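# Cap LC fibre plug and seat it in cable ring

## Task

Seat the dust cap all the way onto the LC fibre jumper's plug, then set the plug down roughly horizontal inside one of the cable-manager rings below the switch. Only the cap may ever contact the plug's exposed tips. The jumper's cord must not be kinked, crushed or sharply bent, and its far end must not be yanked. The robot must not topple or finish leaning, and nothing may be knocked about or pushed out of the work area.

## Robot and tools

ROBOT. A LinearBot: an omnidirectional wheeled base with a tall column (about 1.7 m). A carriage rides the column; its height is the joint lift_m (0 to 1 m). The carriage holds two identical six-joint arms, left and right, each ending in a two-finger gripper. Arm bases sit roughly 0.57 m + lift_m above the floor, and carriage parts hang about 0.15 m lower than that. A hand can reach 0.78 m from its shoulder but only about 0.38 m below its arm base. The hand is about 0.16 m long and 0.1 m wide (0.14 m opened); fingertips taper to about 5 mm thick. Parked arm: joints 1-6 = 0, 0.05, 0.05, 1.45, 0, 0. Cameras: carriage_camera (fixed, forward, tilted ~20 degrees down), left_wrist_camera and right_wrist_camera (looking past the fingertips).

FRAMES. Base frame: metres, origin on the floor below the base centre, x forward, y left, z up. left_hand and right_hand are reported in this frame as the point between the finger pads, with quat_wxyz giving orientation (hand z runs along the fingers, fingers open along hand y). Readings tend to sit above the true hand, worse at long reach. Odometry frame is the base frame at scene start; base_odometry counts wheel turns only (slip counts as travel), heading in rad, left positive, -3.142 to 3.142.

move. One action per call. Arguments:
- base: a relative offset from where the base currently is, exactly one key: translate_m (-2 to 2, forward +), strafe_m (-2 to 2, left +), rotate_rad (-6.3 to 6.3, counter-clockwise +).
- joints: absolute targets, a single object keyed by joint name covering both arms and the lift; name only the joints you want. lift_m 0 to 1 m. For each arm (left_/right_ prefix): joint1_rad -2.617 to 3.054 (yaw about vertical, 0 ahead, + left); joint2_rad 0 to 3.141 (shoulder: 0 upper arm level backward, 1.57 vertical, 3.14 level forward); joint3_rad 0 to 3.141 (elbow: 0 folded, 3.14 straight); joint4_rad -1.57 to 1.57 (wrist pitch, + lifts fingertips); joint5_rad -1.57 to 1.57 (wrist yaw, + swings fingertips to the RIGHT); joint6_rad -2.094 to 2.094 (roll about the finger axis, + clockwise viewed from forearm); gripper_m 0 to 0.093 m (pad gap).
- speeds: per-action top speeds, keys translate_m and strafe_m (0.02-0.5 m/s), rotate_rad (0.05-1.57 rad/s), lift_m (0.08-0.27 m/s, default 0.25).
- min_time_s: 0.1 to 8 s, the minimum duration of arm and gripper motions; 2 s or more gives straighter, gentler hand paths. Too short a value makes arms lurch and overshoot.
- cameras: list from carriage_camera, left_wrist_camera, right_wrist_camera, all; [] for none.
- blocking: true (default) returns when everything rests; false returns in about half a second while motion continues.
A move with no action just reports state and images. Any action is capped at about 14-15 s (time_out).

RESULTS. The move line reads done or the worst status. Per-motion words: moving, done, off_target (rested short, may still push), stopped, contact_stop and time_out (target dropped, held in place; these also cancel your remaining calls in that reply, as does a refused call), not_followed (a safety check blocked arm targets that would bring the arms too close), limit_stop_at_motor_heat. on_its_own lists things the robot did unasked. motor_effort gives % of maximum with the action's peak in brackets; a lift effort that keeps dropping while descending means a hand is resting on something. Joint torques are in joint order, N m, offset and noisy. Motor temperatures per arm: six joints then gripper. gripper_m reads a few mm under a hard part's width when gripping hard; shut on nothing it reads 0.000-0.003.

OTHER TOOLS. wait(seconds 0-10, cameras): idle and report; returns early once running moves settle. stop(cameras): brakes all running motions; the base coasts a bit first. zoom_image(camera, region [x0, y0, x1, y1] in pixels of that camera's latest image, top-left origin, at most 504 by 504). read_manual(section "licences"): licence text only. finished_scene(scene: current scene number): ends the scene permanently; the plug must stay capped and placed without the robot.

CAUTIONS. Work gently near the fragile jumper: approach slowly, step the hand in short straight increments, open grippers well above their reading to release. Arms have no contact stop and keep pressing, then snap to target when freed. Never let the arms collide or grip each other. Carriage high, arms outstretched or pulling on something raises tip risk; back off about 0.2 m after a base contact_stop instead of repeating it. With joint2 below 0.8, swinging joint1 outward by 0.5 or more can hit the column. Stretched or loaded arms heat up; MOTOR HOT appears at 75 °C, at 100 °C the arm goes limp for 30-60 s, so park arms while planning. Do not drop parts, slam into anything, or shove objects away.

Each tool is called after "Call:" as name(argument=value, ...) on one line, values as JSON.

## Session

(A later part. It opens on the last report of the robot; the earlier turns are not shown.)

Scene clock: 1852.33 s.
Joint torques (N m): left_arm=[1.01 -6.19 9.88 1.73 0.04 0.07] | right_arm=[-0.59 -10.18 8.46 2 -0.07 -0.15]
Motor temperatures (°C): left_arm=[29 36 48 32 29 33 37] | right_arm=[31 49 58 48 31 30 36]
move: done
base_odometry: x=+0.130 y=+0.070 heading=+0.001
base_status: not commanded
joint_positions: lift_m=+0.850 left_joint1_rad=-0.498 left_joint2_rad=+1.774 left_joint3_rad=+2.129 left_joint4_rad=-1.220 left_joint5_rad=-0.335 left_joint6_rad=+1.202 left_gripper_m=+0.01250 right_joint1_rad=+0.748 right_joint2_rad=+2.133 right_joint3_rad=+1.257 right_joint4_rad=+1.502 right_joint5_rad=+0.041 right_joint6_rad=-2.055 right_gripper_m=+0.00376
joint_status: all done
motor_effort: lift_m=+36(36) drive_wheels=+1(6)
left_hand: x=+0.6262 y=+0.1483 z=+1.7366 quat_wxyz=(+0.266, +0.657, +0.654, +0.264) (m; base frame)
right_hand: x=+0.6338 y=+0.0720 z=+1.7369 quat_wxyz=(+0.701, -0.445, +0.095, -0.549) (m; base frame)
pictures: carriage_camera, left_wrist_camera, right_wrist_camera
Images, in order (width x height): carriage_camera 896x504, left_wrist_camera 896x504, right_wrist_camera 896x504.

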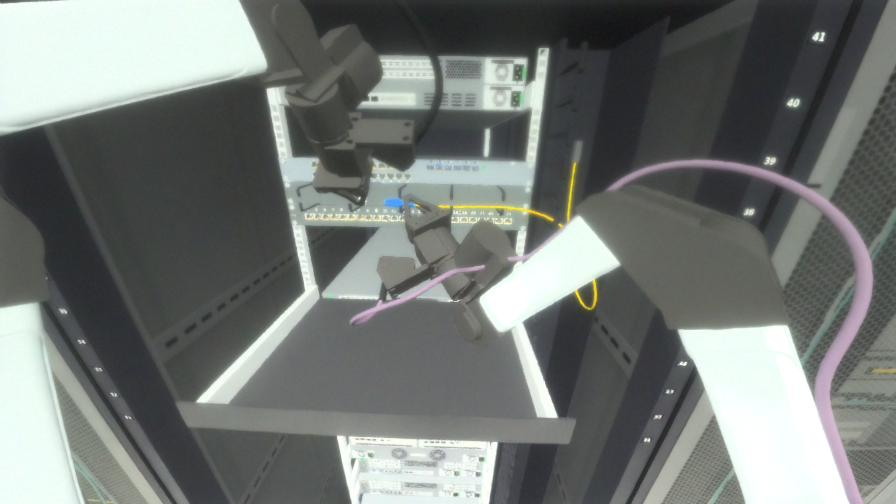

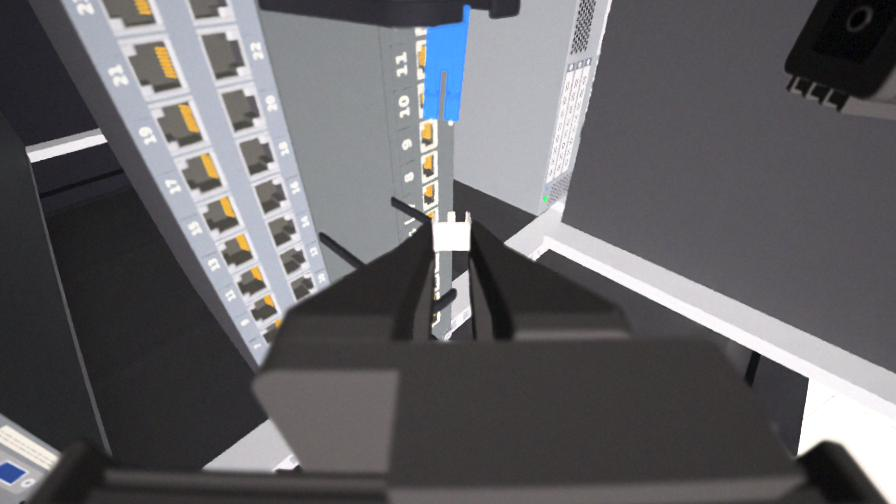

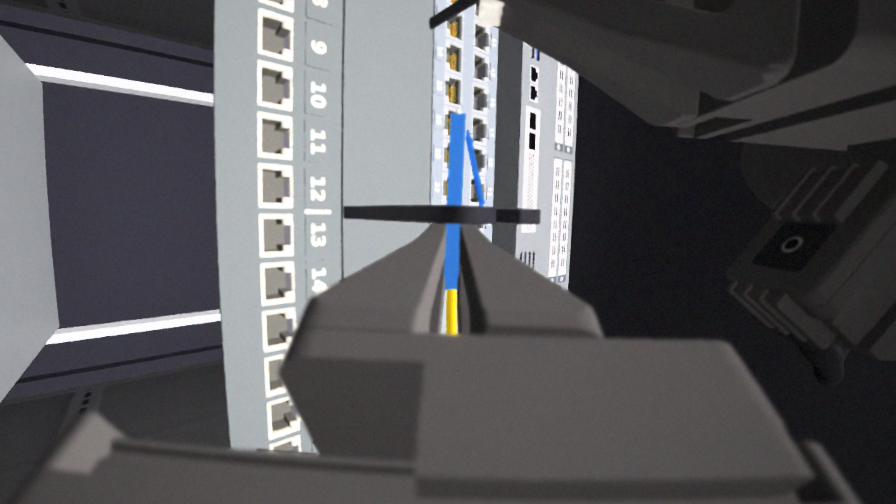

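Call:
move(joints={"left_joint1_rad": -0.481, "left_joint2_rad": 1.815, "left_joint3_rad": 2.175, "left_joint4_rad": -1.1885, "left_joint5_rad": -0.328, "left_joint6_rad": 1.295}, min_time_s=1.5, cameras=["left_wrist_camera", "right_wrist_camera"])

Call:
zoom_image(camera="left_wrist_camera", region=[410, 0, 490, 130])

Call:
zoom_image(camera="right_wrist_camera", region=[400, 0, 540, 240])

Scene clock: 1939.57 s.
Joint torques (N m): left_arm=[0.95 -6.42 9.91 1.72 0.02 0.08] | right_arm=[-0.59 -10.17 8.44 2 -0.08 -0.15]
Motor temperatures (°C): left_arm=[29 40 54 37 29 33 37] | right_arm=[31 49 58 47 31 30 36]
move: done
base_odometry: x=+0.130 y=+0.070 heading=+0.001
base_status: not commanded
joint_positions: lift_m=+0.850 left_joint1_rad=-0.492 left_joint2_rad=+1.800 left_joint3_rad=+2.141 left_joint4_rad=-1.201 left_joint5_rad=-0.333 left_joint6_rad=+1.284 left_gripper_m=+0.01250 right_joint1_rad=+0.748 right_joint2_rad=+2.133 right_joint3_rad=+1.257 right_joint4_rad=+1.502 right_joint5_rad=+0.041 right_joint6_rad=-2.055 right_gripper_m=+0.00376
joint_status: all done
motor_effort: lift_m=+36(36) drive_wheels=+1(6)
left_hand: x=+0.6354 y=+0.1461 z=+1.7331 quat_wxyz=(+0.257, +0.681, +0.628, +0.276) (m; base frame)
right_hand: x=+0.6338 y=+0.0720 z=+1.7369 quat_wxyz=(+0.701, -0.445, +0.095, -0.549) (m; base frame)
pictures: left_wrist_camera, right_wrist_camera
Images, in order (width x height): left_wrist_camera 896x504, right_wrist_camera 896x504.

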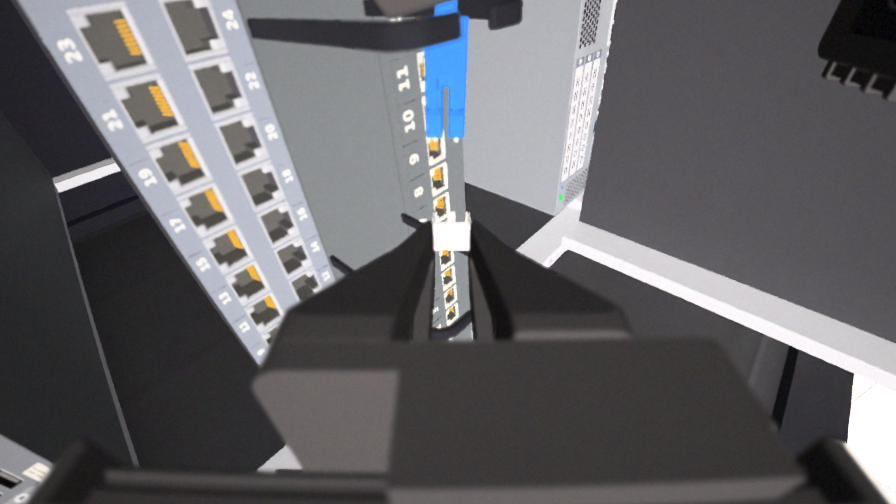

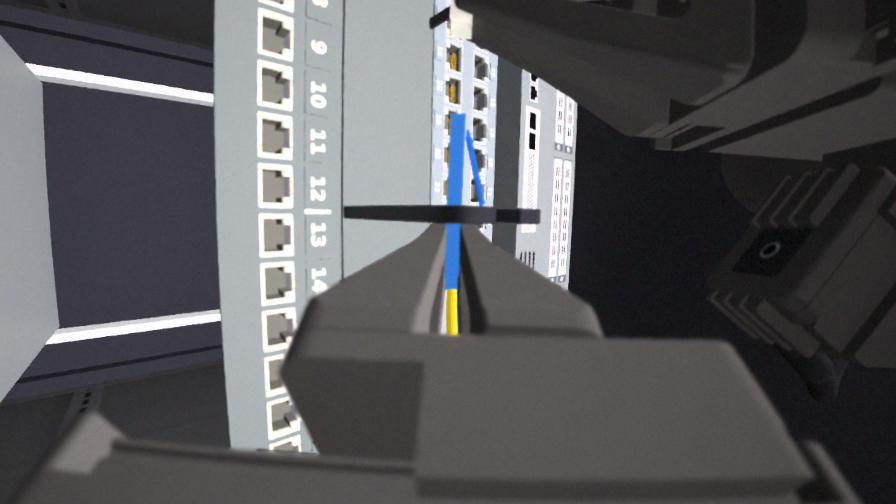

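Scaled by 3.877 from the camera's 896x504 image, which has a finer 1280x720 frame.

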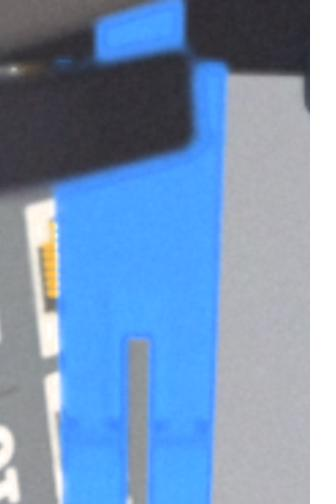

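Scaled by 2.100 from the camera's 896x504 image, which has a finer 1280x720 frame.

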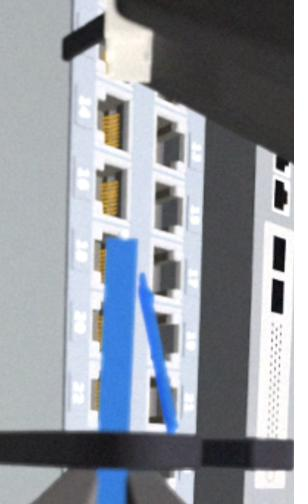

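Call:
zoom_image(camera="left_wrist_camera", region=[410, 100, 490, 260])

Scaled by 3.150 from the camera's 896x504 image, which has a finer 1280x720 frame.

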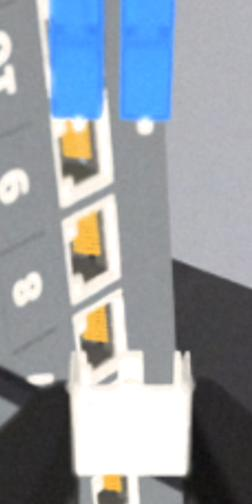

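Call:
move(joints={"left_joint1_rad": -0.526, "left_joint2_rad": 1.852, "left_joint3_rad": 2.231, "left_joint4_rad": -1.239, "left_joint5_rad": -0.365, "left_joint6_rad": 1.251}, min_time_s=1.5, cameras=["left_wrist_camera", "right_wrist_camera"])

Call:
zoom_image(camera="left_wrist_camera", region=[410, 100, 490, 260])

Call:
zoom_image(camera="right_wrist_camera", region=[420, 0, 520, 160])

Scene clock: 1969.67 s.
Joint torques (N m): left_arm=[-0.61 -6.69 9.87 1.48 -0.15 -0.13] | right_arm=[-0.58 -10.15 8.46 2 -0.07 -0.14]
Motor temperatures (°C): left_arm=[29 40 52 37 29 33 37] | right_arm=[31 49 58 46 31 30 36]
move: done
base_odometry: x=+0.130 y=+0.070 heading=+0.001
base_status: not commanded
joint_positions: lift_m=+0.850 left_joint1_rad=-0.518 left_joint2_rad=+1.837 left_joint3_rad=+2.196 left_joint4_rad=-1.230 left_joint5_rad=-0.351 left_joint6_rad=+1.263 left_gripper_m=+0.01250 right_joint1_rad=+0.748 right_joint2_rad=+2.133 right_joint3_rad=+1.257 right_joint4_rad=+1.502 right_joint5_rad=+0.041 right_joint6_rad=-2.055 right_gripper_m=+0.00376
joint_status: all done
motor_effort: lift_m=+36(36) drive_wheels=+1(5)
left_hand: x=+0.6364 y=+0.1359 z=+1.7335 quat_wxyz=(+0.255, +0.681, +0.629, +0.276) (m; base frame)
right_hand: x=+0.6338 y=+0.0720 z=+1.7369 quat_wxyz=(+0.701, -0.445, +0.095, -0.549) (m; base frame)
pictures: left_wrist_camera, right_wrist_camera
Images, in order (width x height): left_wrist_camera 896x504, right_wrist_camera 896x504.

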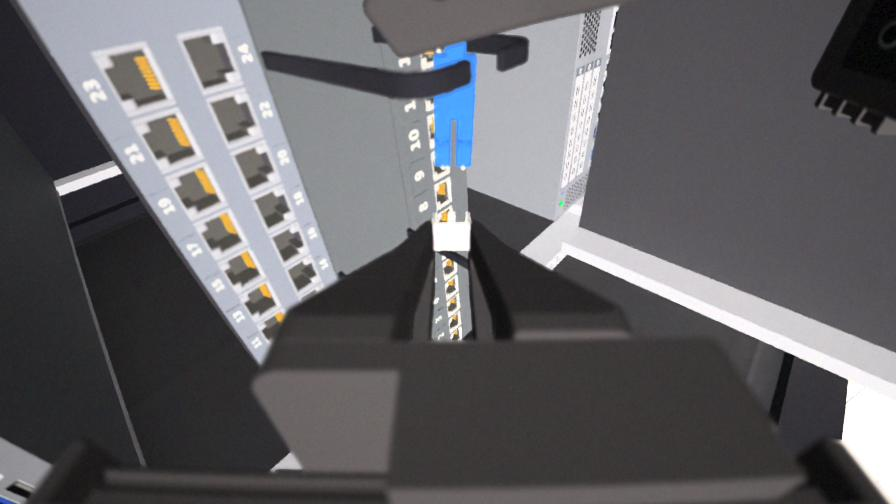

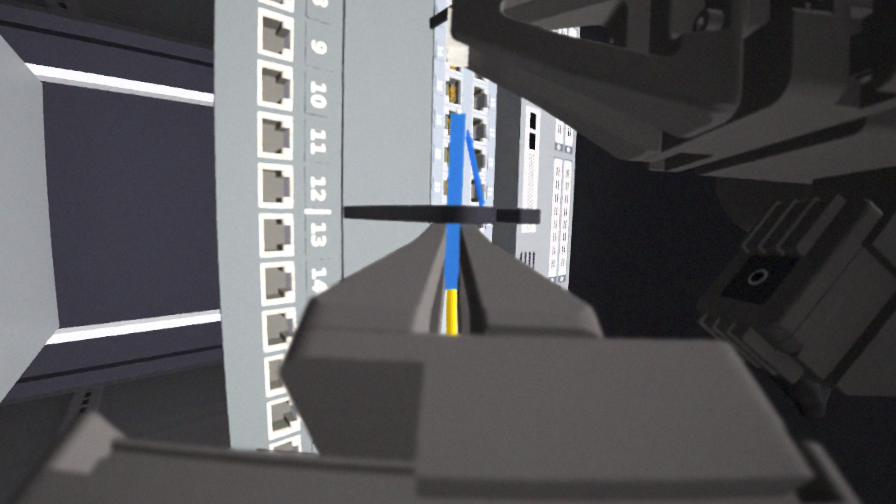

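Scaled by 3.150 from the camera's 896x504 image, which has a finer 1280x720 frame.

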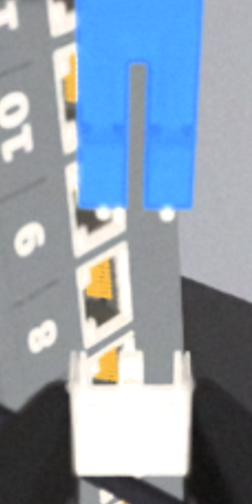

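Scaled by 3.150 from the camera's 896x504 image, which has a finer 1280x720 frame.

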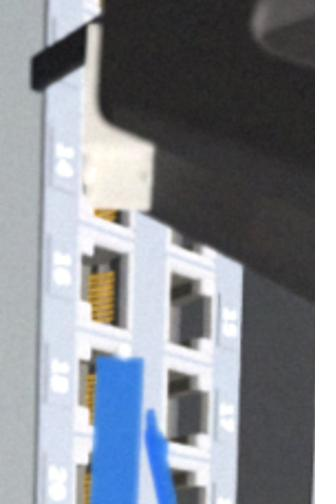

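Call:
move(joints={"left_joint1_rad": -0.553, "left_joint2_rad": 1.873, "left_joint3_rad": 2.256, "left_joint4_rad": -1.250, "left_joint5_rad": -0.384, "left_joint6_rad": 1.229}, min_time_s=1.5, cameras=["left_wrist_camera", "right_wrist_camera"])

Call:
zoom_image(camera="left_wrist_camera", region=[410, 130, 490, 260])

Call:
zoom_image(camera="right_wrist_camera", region=[420, 20, 520, 160])

Scene clock: 2000.17 s.
Joint torques (N m): left_arm=[-0.62 -6.82 9.87 1.46 -0.18 -0.13] | right_arm=[-0.59 -10.15 8.46 2 -0.07 -0.15]
Motor temperatures (°C): left_arm=[29 42 54 36 29 33 37] | right_arm=[31 50 58 46 31 30 36]
move: done
base_odometry: x=+0.130 y=+0.070 heading=+0.001
base_status: not commanded
joint_positions: lift_m=+0.850 left_joint1_rad=-0.545 left_joint2_rad=+1.858 left_joint3_rad=+2.222 left_joint4_rad=-1.241 left_joint5_rad=-0.370 left_joint6_rad=+1.241 left_gripper_m=+0.01250 right_joint1_rad=+0.748 right_joint2_rad=+2.133 right_joint3_rad=+1.257 right_joint4_rad=+1.502 right_joint5_rad=+0.041 right_joint6_rad=-2.055 right_gripper_m=+0.00376
joint_status: all done
motor_effort: lift_m=+36(36) drive_wheels=-3(5)
left_hand: x=+0.6355 y=+0.1258 z=+1.7327 quat_wxyz=(+0.255, +0.681, +0.628, +0.276) (m; base frame)
right_hand: x=+0.6338 y=+0.0720 z=+1.7369 quat_wxyz=(+0.701, -0.445, +0.095, -0.549) (m; base frame)
pictures: left_wrist_camera, right_wrist_camera
Images, in order (width x height): left_wrist_camera 896x504, right_wrist_camera 896x504.

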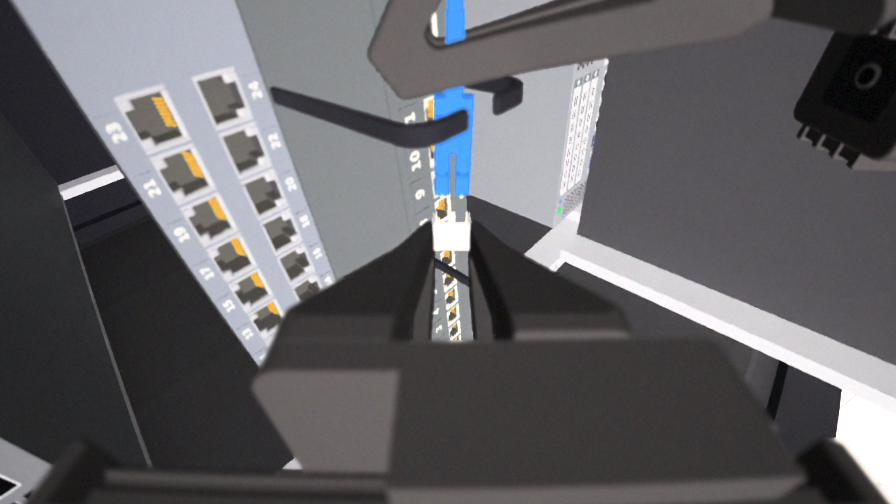

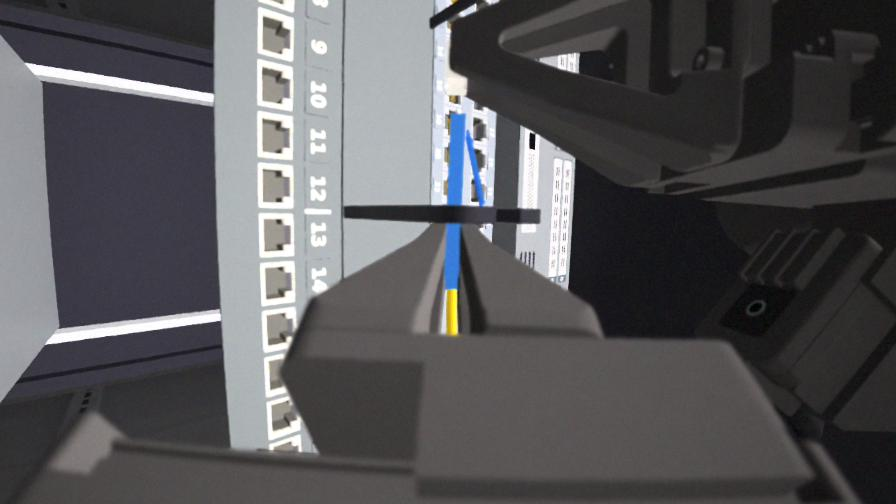

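Scaled by 3.877 from the camera's 896x504 image, which has a finer 1280x720 frame.

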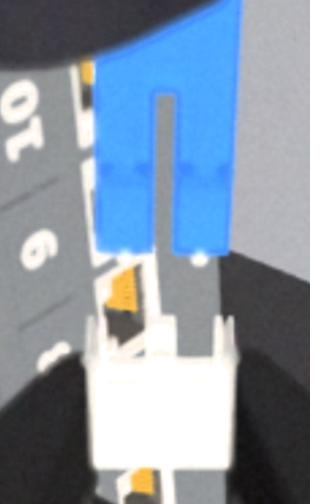

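Scaled by 3.600 from the camera's 896x504 image, which has a finer 1280x720 frame.

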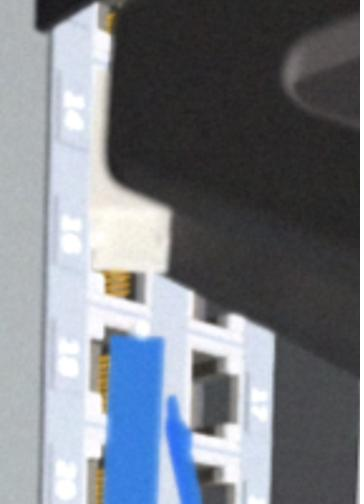

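Call:
zoom_image(camera="right_wrist_camera", region=[436, 70, 486, 130])

Call:
zoom_image(camera="left_wrist_camera", region=[426, 180, 476, 240])

Scaled by 8.400 from the camera's 896x504 image, which has a finer 1280x720 frame.

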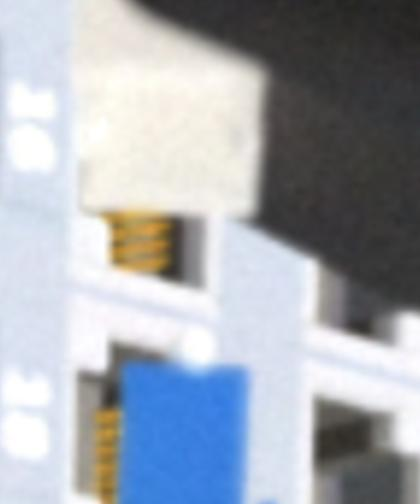

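Scaled by 8.400 from the camera's 896x504 image, which has a finer 1280x720 frame.

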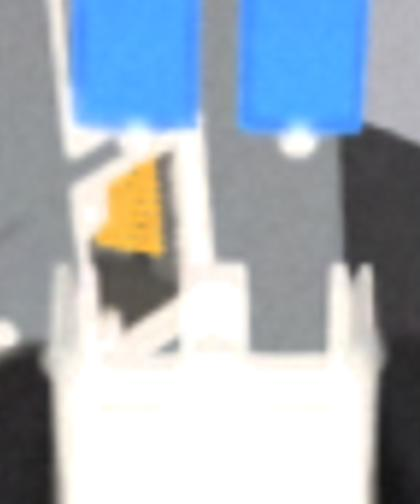

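Call:
move(joints={"left_joint1_rad": -0.5635, "left_joint2_rad": 1.883, "left_joint3_rad": 2.271, "left_joint4_rad": -1.258, "left_joint5_rad": -0.39, "left_joint6_rad": 1.2205}, min_time_s=1.5, cameras=["left_wrist_camera", "right_wrist_camera"])

Call:
zoom_image(camera="right_wrist_camera", region=[436, 70, 486, 130])

Call:
zoom_image(camera="left_wrist_camera", region=[426, 180, 476, 240])

Scene clock: 2076.97 s.
Joint torques (N m): left_arm=[-0.59 -6.9 9.81 1.46 -0.17 -0.15] | right_arm=[-0.57 -10.15 8.46 2 -0.07 -0.15]
Motor temperatures (°C): left_arm=[29 42 54 39 29 33 37] | right_arm=[31 50 58 45 31 30 36]
move: done
base_odometry: x=+0.130 y=+0.070 heading=+0.001
base_status: not commanded
joint_positions: lift_m=+0.850 left_joint1_rad=-0.555 left_joint2_rad=+1.868 left_joint3_rad=+2.236 left_joint4_rad=-1.250 left_joint5_rad=-0.376 left_joint6_rad=+1.232 left_gripper_m=+0.01250 right_joint1_rad=+0.748 right_joint2_rad=+2.133 right_joint3_rad=+1.257 right_joint4_rad=+1.502 right_joint5_rad=+0.041 right_joint6_rad=-2.055 right_gripper_m=+0.00376
joint_status: all done
motor_effort: lift_m=+36(36) drive_wheels=-1(6)
left_hand: x=+0.6350 y=+0.1218 z=+1.7328 quat_wxyz=(+0.255, +0.681, +0.629, +0.276) (m; base frame)
right_hand: x=+0.6338 y=+0.0720 z=+1.7369 quat_wxyz=(+0.701, -0.445, +0.095, -0.549) (m; base frame)
pictures: left_wrist_camera, right_wrist_camera
Images, in order (width x height): left_wrist_camera 896x504, right_wrist_camera 896x504.

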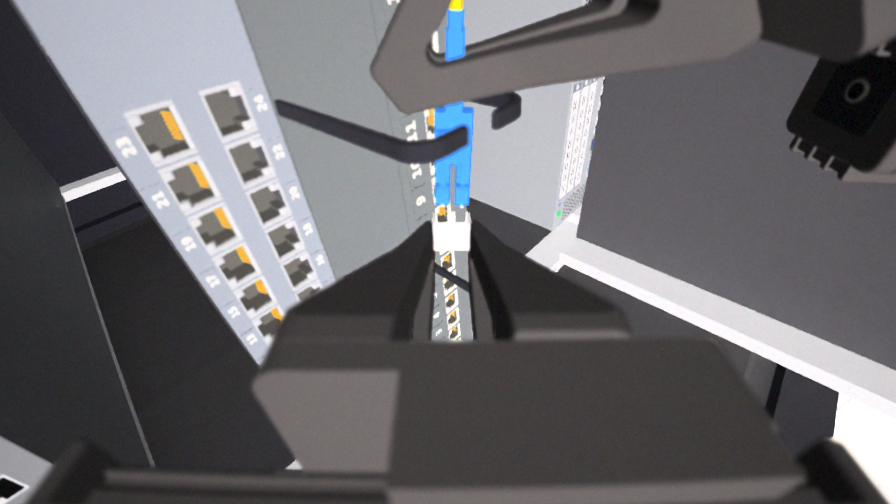

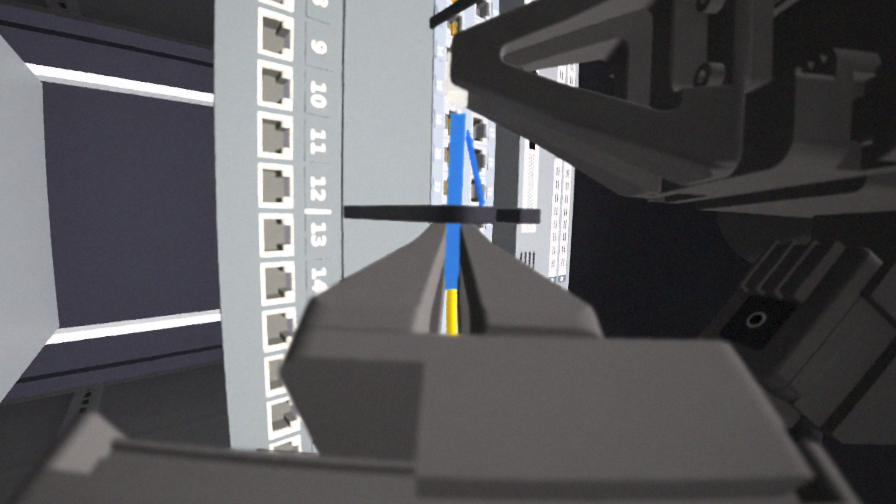

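Scaled by 8.400 from the camera's 896x504 image, which has a finer 1280x720 frame.

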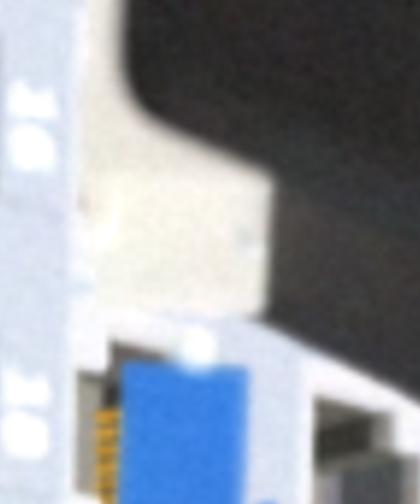

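Scaled by 8.400 from the camera's 896x504 image, which has a finer 1280x720 frame.

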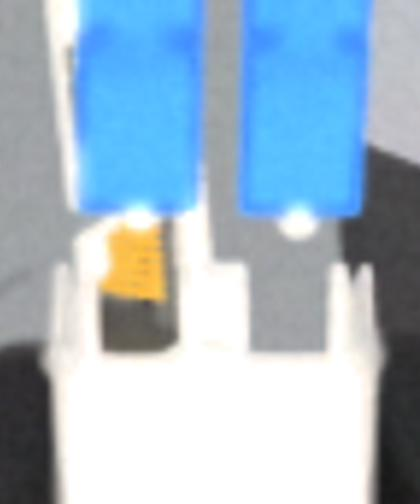

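Call:
move(joints={"left_joint1_rad": -0.5687, "left_joint2_rad": 1.888, "left_joint3_rad": 2.2782, "left_joint4_rad": -1.262, "left_joint5_rad": -0.3932, "left_joint6_rad": 1.2163}, min_time_s=1, cameras=["left_wrist_camera", "right_wrist_camera"])

Call:
zoom_image(camera="right_wrist_camera", region=[436, 70, 486, 130])

Call:
zoom_image(camera="left_wrist_camera", region=[426, 180, 476, 240])

Scene clock: 2088.30 s.
Joint torques (N m): left_arm=[-0.59 -6.95 9.81 1.45 -0.18 -0.14] | right_arm=[-0.59 -10.17 8.46 2 -0.07 -0.15]
Motor temperatures (°C): left_arm=[29 41 54 38 29 33 37] | right_arm=[31 50 58 45 31 30 36]
move: done
base_odometry: x=+0.130 y=+0.070 heading=+0.001
base_status: not commanded
joint_positions: lift_m=+0.850 left_joint1_rad=-0.561 left_joint2_rad=+1.873 left_joint3_rad=+2.244 left_joint4_rad=-1.254 left_joint5_rad=-0.379 left_joint6_rad=+1.228 left_gripper_m=+0.01250 right_joint1_rad=+0.748 right_joint2_rad=+2.133 right_joint3_rad=+1.257 right_joint4_rad=+1.502 right_joint5_rad=+0.041 right_joint6_rad=-2.055 right_gripper_m=+0.00376
joint_status: all done
motor_effort: lift_m=+36(36) drive_wheels=+7(7)
left_hand: x=+0.6346 y=+0.1197 z=+1.7327 quat_wxyz=(+0.255, +0.681, +0.628, +0.276) (m; base frame)
right_hand: x=+0.6338 y=+0.0720 z=+1.7369 quat_wxyz=(+0.701, -0.445, +0.095, -0.549) (m; base frame)
pictures: left_wrist_camera, right_wrist_camera
Images, in order (width x height): left_wrist_camera 896x504, right_wrist_camera 896x504.

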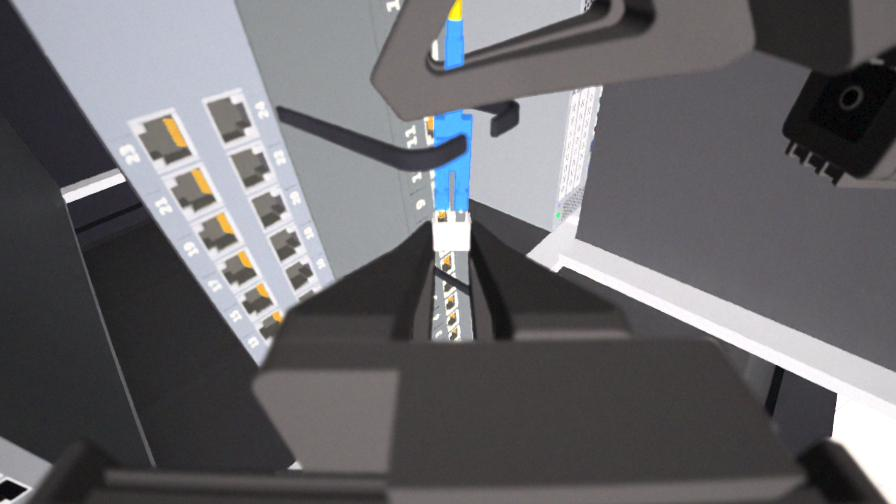

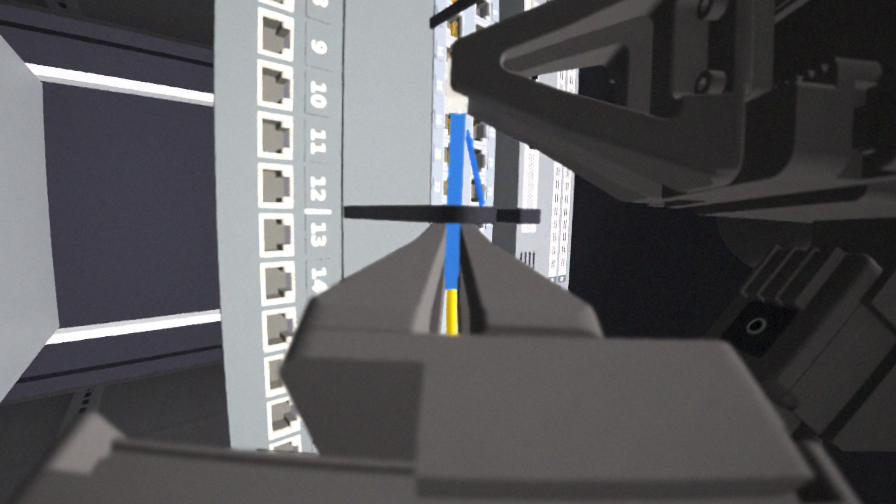

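Scaled by 8.400 from the camera's 896x504 image, which has a finer 1280x720 frame.

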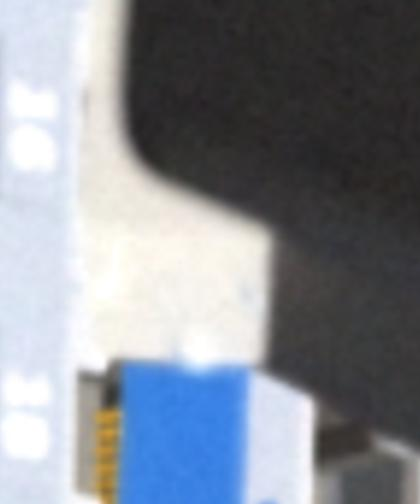

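Scaled by 8.400 from the camera's 896x504 image, which has a finer 1280x720 frame.

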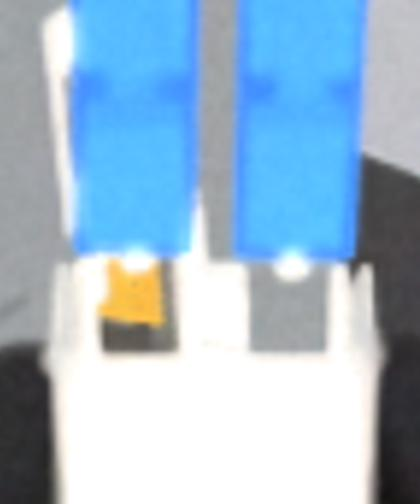

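Call:
zoom_image(camera="right_wrist_camera", region=[440, 90, 476, 126])

Call:
zoom_image(camera="left_wrist_camera", region=[430, 196, 474, 240])

Scaled by 14.000 from the camera's 896x504 image, which has a finer 1280x720 frame.

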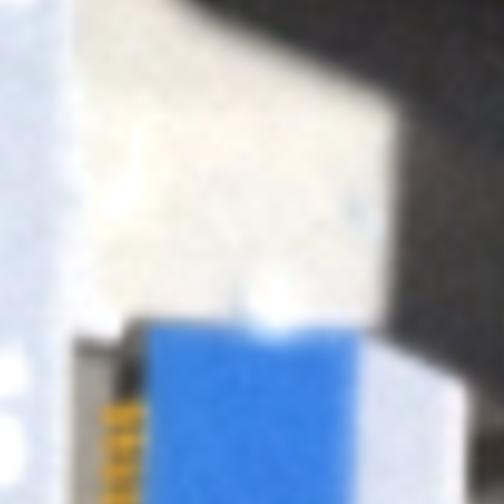

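Scaled by 11.455 from the camera's 896x504 image, which has a finer 1280x720 frame.

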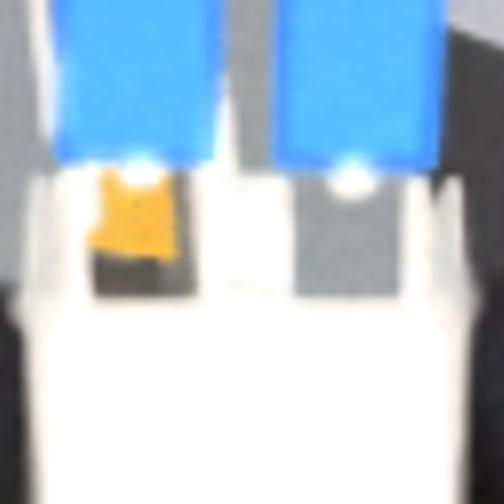

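Call:
move(joints={"left_joint1_rad": -0.5713, "left_joint2_rad": 1.8904, "left_joint3_rad": 2.2818, "left_joint4_rad": -1.2639, "left_joint5_rad": -0.3948, "left_joint6_rad": 1.2142}, min_time_s=1, cameras=["left_wrist_camera", "right_wrist_camera"])

Call:
zoom_image(camera="right_wrist_camera", region=[440, 90, 476, 126])

Call:
zoom_image(camera="left_wrist_camera", region=[430, 196, 474, 240])

Scene clock: 2117.53 s.
Joint torques (N m): left_arm=[-0.83 -6.71 10.13 1.45 -0.18 -0.14] | right_arm=[-0.59 -10.15 8.46 2 -0.06 -0.15]
Motor temperatures (°C): left_arm=[29 42 54 38 29 33 37] | right_arm=[31 50 58 45 31 30 36]
move: done
base_odometry: x=+0.130 y=+0.070 heading=+0.001
base_status: not commanded
joint_positions: lift_m=+0.850 left_joint1_rad=-0.561 left_joint2_rad=+1.873 left_joint3_rad=+2.244 left_joint4_rad=-1.255 left_joint5_rad=-0.381 left_joint6_rad=+1.226 left_gripper_m=+0.01250 right_joint1_rad=+0.748 right_joint2_rad=+2.133 right_joint3_rad=+1.257 right_joint4_rad=+1.502 right_joint5_rad=+0.041 right_joint6_rad=-2.055 right_gripper_m=+0.00376
joint_status: all done
motor_effort: lift_m=+36(36) drive_wheels=+0(5)
left_hand: x=+0.6345 y=+0.1202 z=+1.7326 quat_wxyz=(+0.254, +0.680, +0.629, +0.277) (m; base frame)
right_hand: x=+0.6338 y=+0.0720 z=+1.7369 quat_wxyz=(+0.701, -0.445, +0.095, -0.549) (m; base frame)
pictures: left_wrist_camera, right_wrist_camera
Images, in order (width x height): left_wrist_camera 896x504, right_wrist_camera 896x504.

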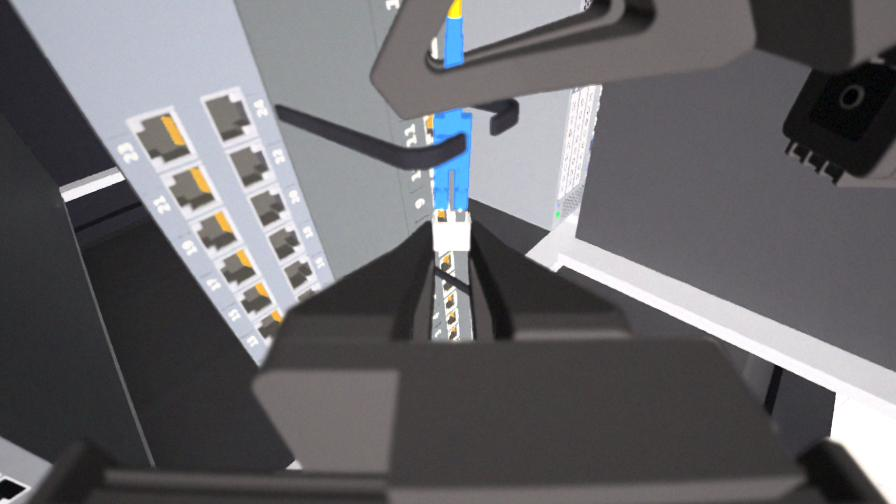

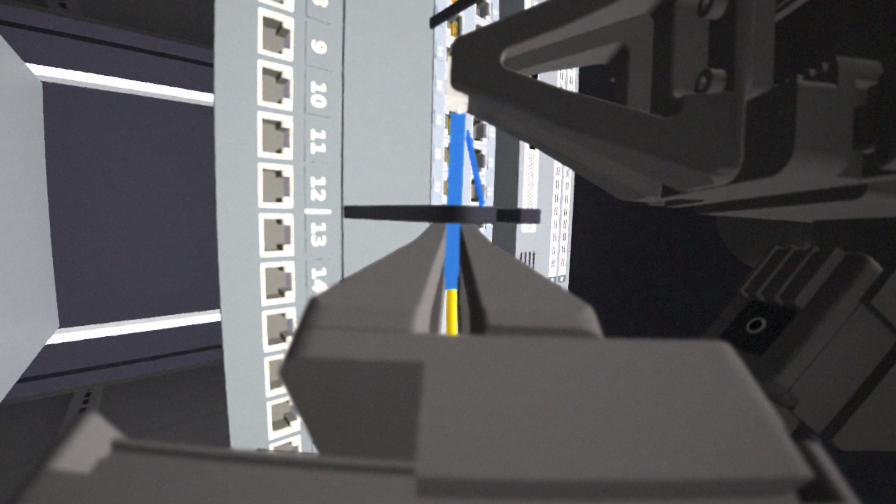

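Scaled by 14.000 from the camera's 896x504 image, which has a finer 1280x720 frame.

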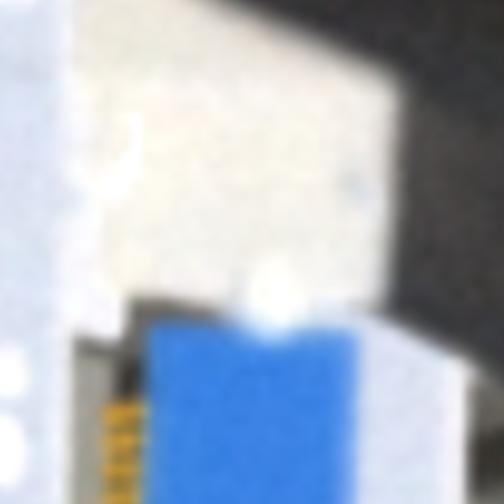

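Scaled by 11.455 from the camera's 896x504 image, which has a finer 1280x720 frame.

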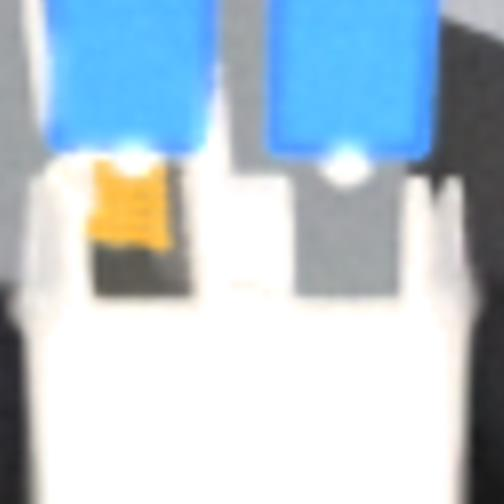

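Call:
move(joints={"left_joint1_rad": -0.5755, "left_joint2_rad": 1.8945, "left_joint3_rad": 2.288, "left_joint4_rad": -1.267, "left_joint5_rad": -0.3965, "left_joint6_rad": 1.212}, min_time_s=1, cameras=["left_wrist_camera", "right_wrist_camera"])

Call:
zoom_image(camera="right_wrist_camera", region=[440, 90, 476, 126])

Call:
zoom_image(camera="left_wrist_camera", region=[430, 196, 474, 240])

Scene clock: 2132.93 s.
Joint torques (N m): left_arm=[-0.64 -6.95 9.78 1.45 -0.18 -0.15] | right_arm=[-0.58 -10.15 8.47 2 -0.07 -0.15]
Motor temperatures (°C): left_arm=[29 42 55 38 29 33 37] | right_arm=[31 50 58 45 31 30 36]
move: done
base_odometry: x=+0.130 y=+0.070 heading=+0.001
base_status: not commanded
joint_positions: lift_m=+0.850 left_joint1_rad=-0.567 left_joint2_rad=+1.879 left_joint3_rad=+2.254 left_joint4_rad=-1.259 left_joint5_rad=-0.383 left_joint6_rad=+1.224 left_gripper_m=+0.01250 right_joint1_rad=+0.748 right_joint2_rad=+2.133 right_joint3_rad=+1.257 right_joint4_rad=+1.502 right_joint5_rad=+0.041 right_joint6_rad=-2.055 right_gripper_m=+0.00376
joint_status: all done
motor_effort: lift_m=+36(36) drive_wheels=+4(5)
left_hand: x=+0.6343 y=+0.1171 z=+1.7328 quat_wxyz=(+0.255, +0.682, +0.628, +0.276) (m; base frame)
right_hand: x=+0.6338 y=+0.0720 z=+1.7369 quat_wxyz=(+0.701, -0.445, +0.095, -0.549) (m; base frame)
pictures: left_wrist_camera, right_wrist_camera
Images, in order (width x height): left_wrist_camera 896x504, right_wrist_camera 896x504.

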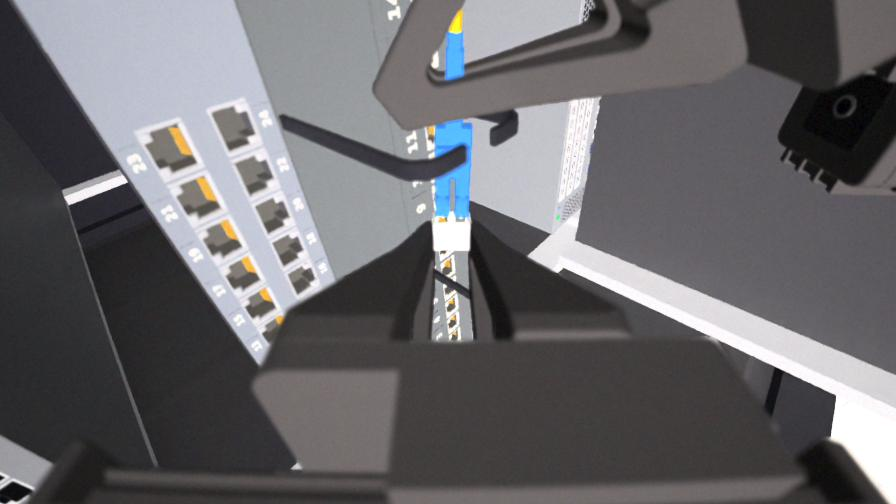

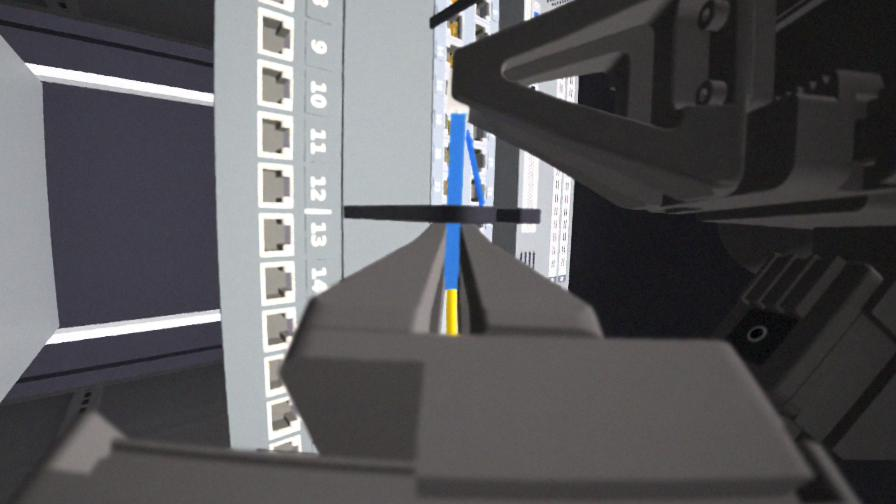

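Scaled by 14.000 from the camera's 896x504 image, which has a finer 1280x720 frame.

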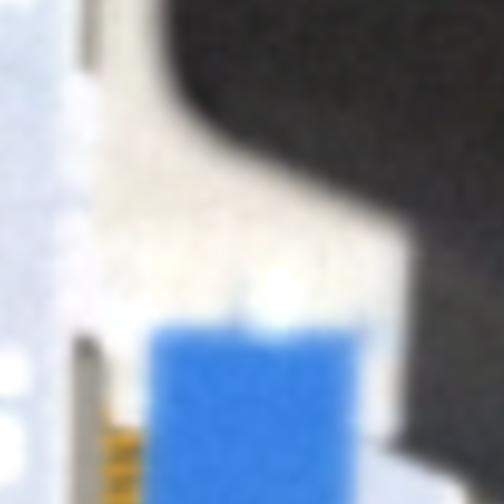

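Scaled by 11.455 from the camera's 896x504 image, which has a finer 1280x720 frame.

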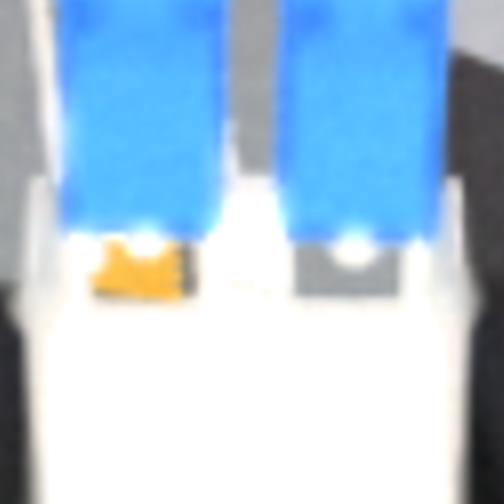

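Call:
move(joints={"left_joint1_rad": -0.583, "left_joint2_rad": 1.902, "left_joint3_rad": 2.299, "left_joint4_rad": -1.273, "left_joint5_rad": -0.401, "left_joint6_rad": 1.206}, min_time_s=1, cameras=["left_wrist_camera", "right_wrist_camera"])

Call:
zoom_image(camera="right_wrist_camera", region=[440, 90, 476, 126])

Call:
zoom_image(camera="left_wrist_camera", region=[430, 196, 474, 240])

Scene clock: 2169.40 s.
Joint torques (N m): left_arm=[-0.62 -7.02 9.77 1.44 -0.18 -0.14] | right_arm=[-0.61 -10.17 8.46 2 -0.08 -0.15]
Motor temperatures (°C): left_arm=[29 42 54 39 29 33 37] | right_arm=[31 51 58 45 31 30 36]
move: done
base_odometry: x=+0.130 y=+0.070 heading=+0.001
base_status: not commanded
joint_positions: lift_m=+0.850 left_joint1_rad=-0.575 left_joint2_rad=+1.887 left_joint3_rad=+2.265 left_joint4_rad=-1.264 left_joint5_rad=-0.387 left_joint6_rad=+1.218 left_gripper_m=+0.01250 right_joint1_rad=+0.748 right_joint2_rad=+2.133 right_joint3_rad=+1.257 right_joint4_rad=+1.502 right_joint5_rad=+0.041 right_joint6_rad=-2.055 right_gripper_m=+0.00376
joint_status: all done
motor_effort: lift_m=+36(36) drive_wheels=+3(6)
left_hand: x=+0.6339 y=+0.1139 z=+1.7328 quat_wxyz=(+0.255, +0.682, +0.628, +0.276) (m; base frame)
right_hand: x=+0.6338 y=+0.0720 z=+1.7369 quat_wxyz=(+0.701, -0.445, +0.095, -0.549) (m; base frame)
pictures: left_wrist_camera, right_wrist_camera
Images, in order (width x height): left_wrist_camera 896x504, right_wrist_camera 896x504.

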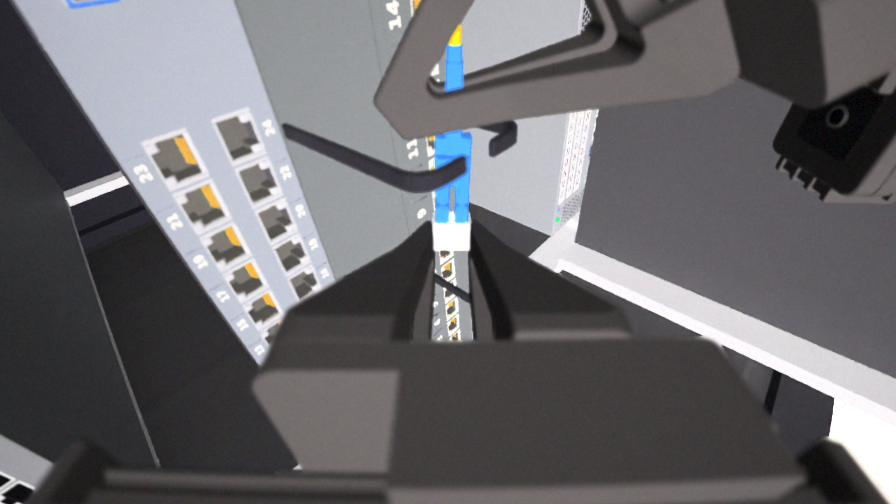

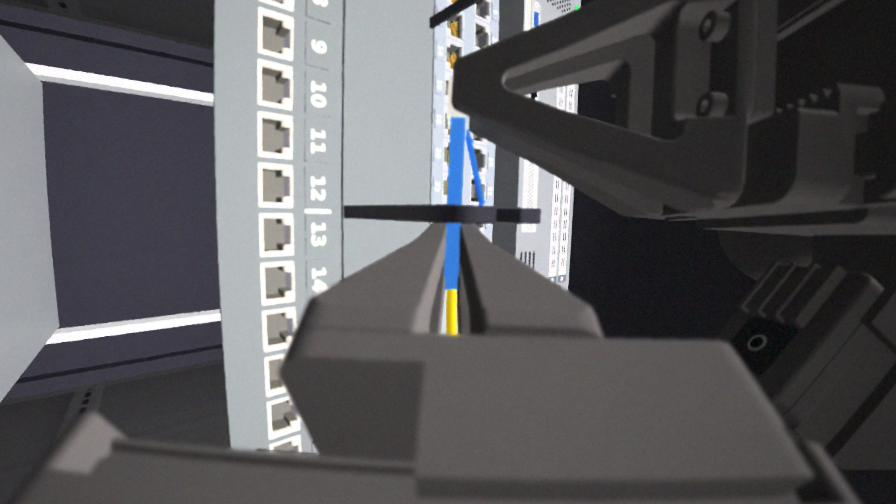

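Scaled by 14.000 from the camera's 896x504 image, which has a finer 1280x720 frame.

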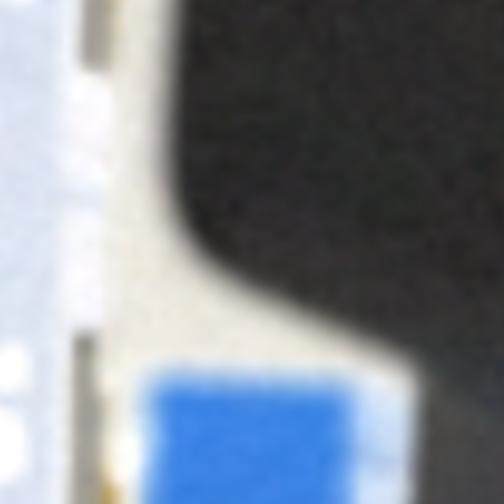

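Scaled by 11.455 from the camera's 896x504 image, which has a finer 1280x720 frame.

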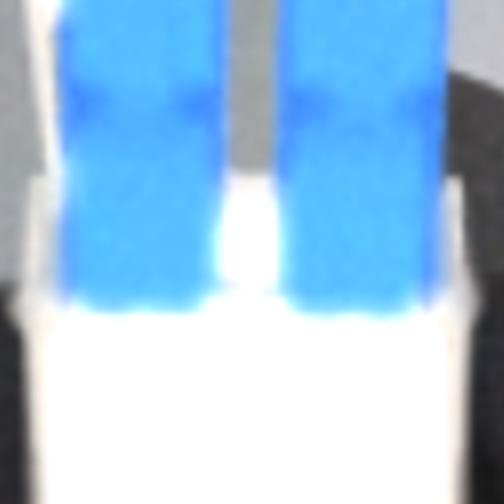

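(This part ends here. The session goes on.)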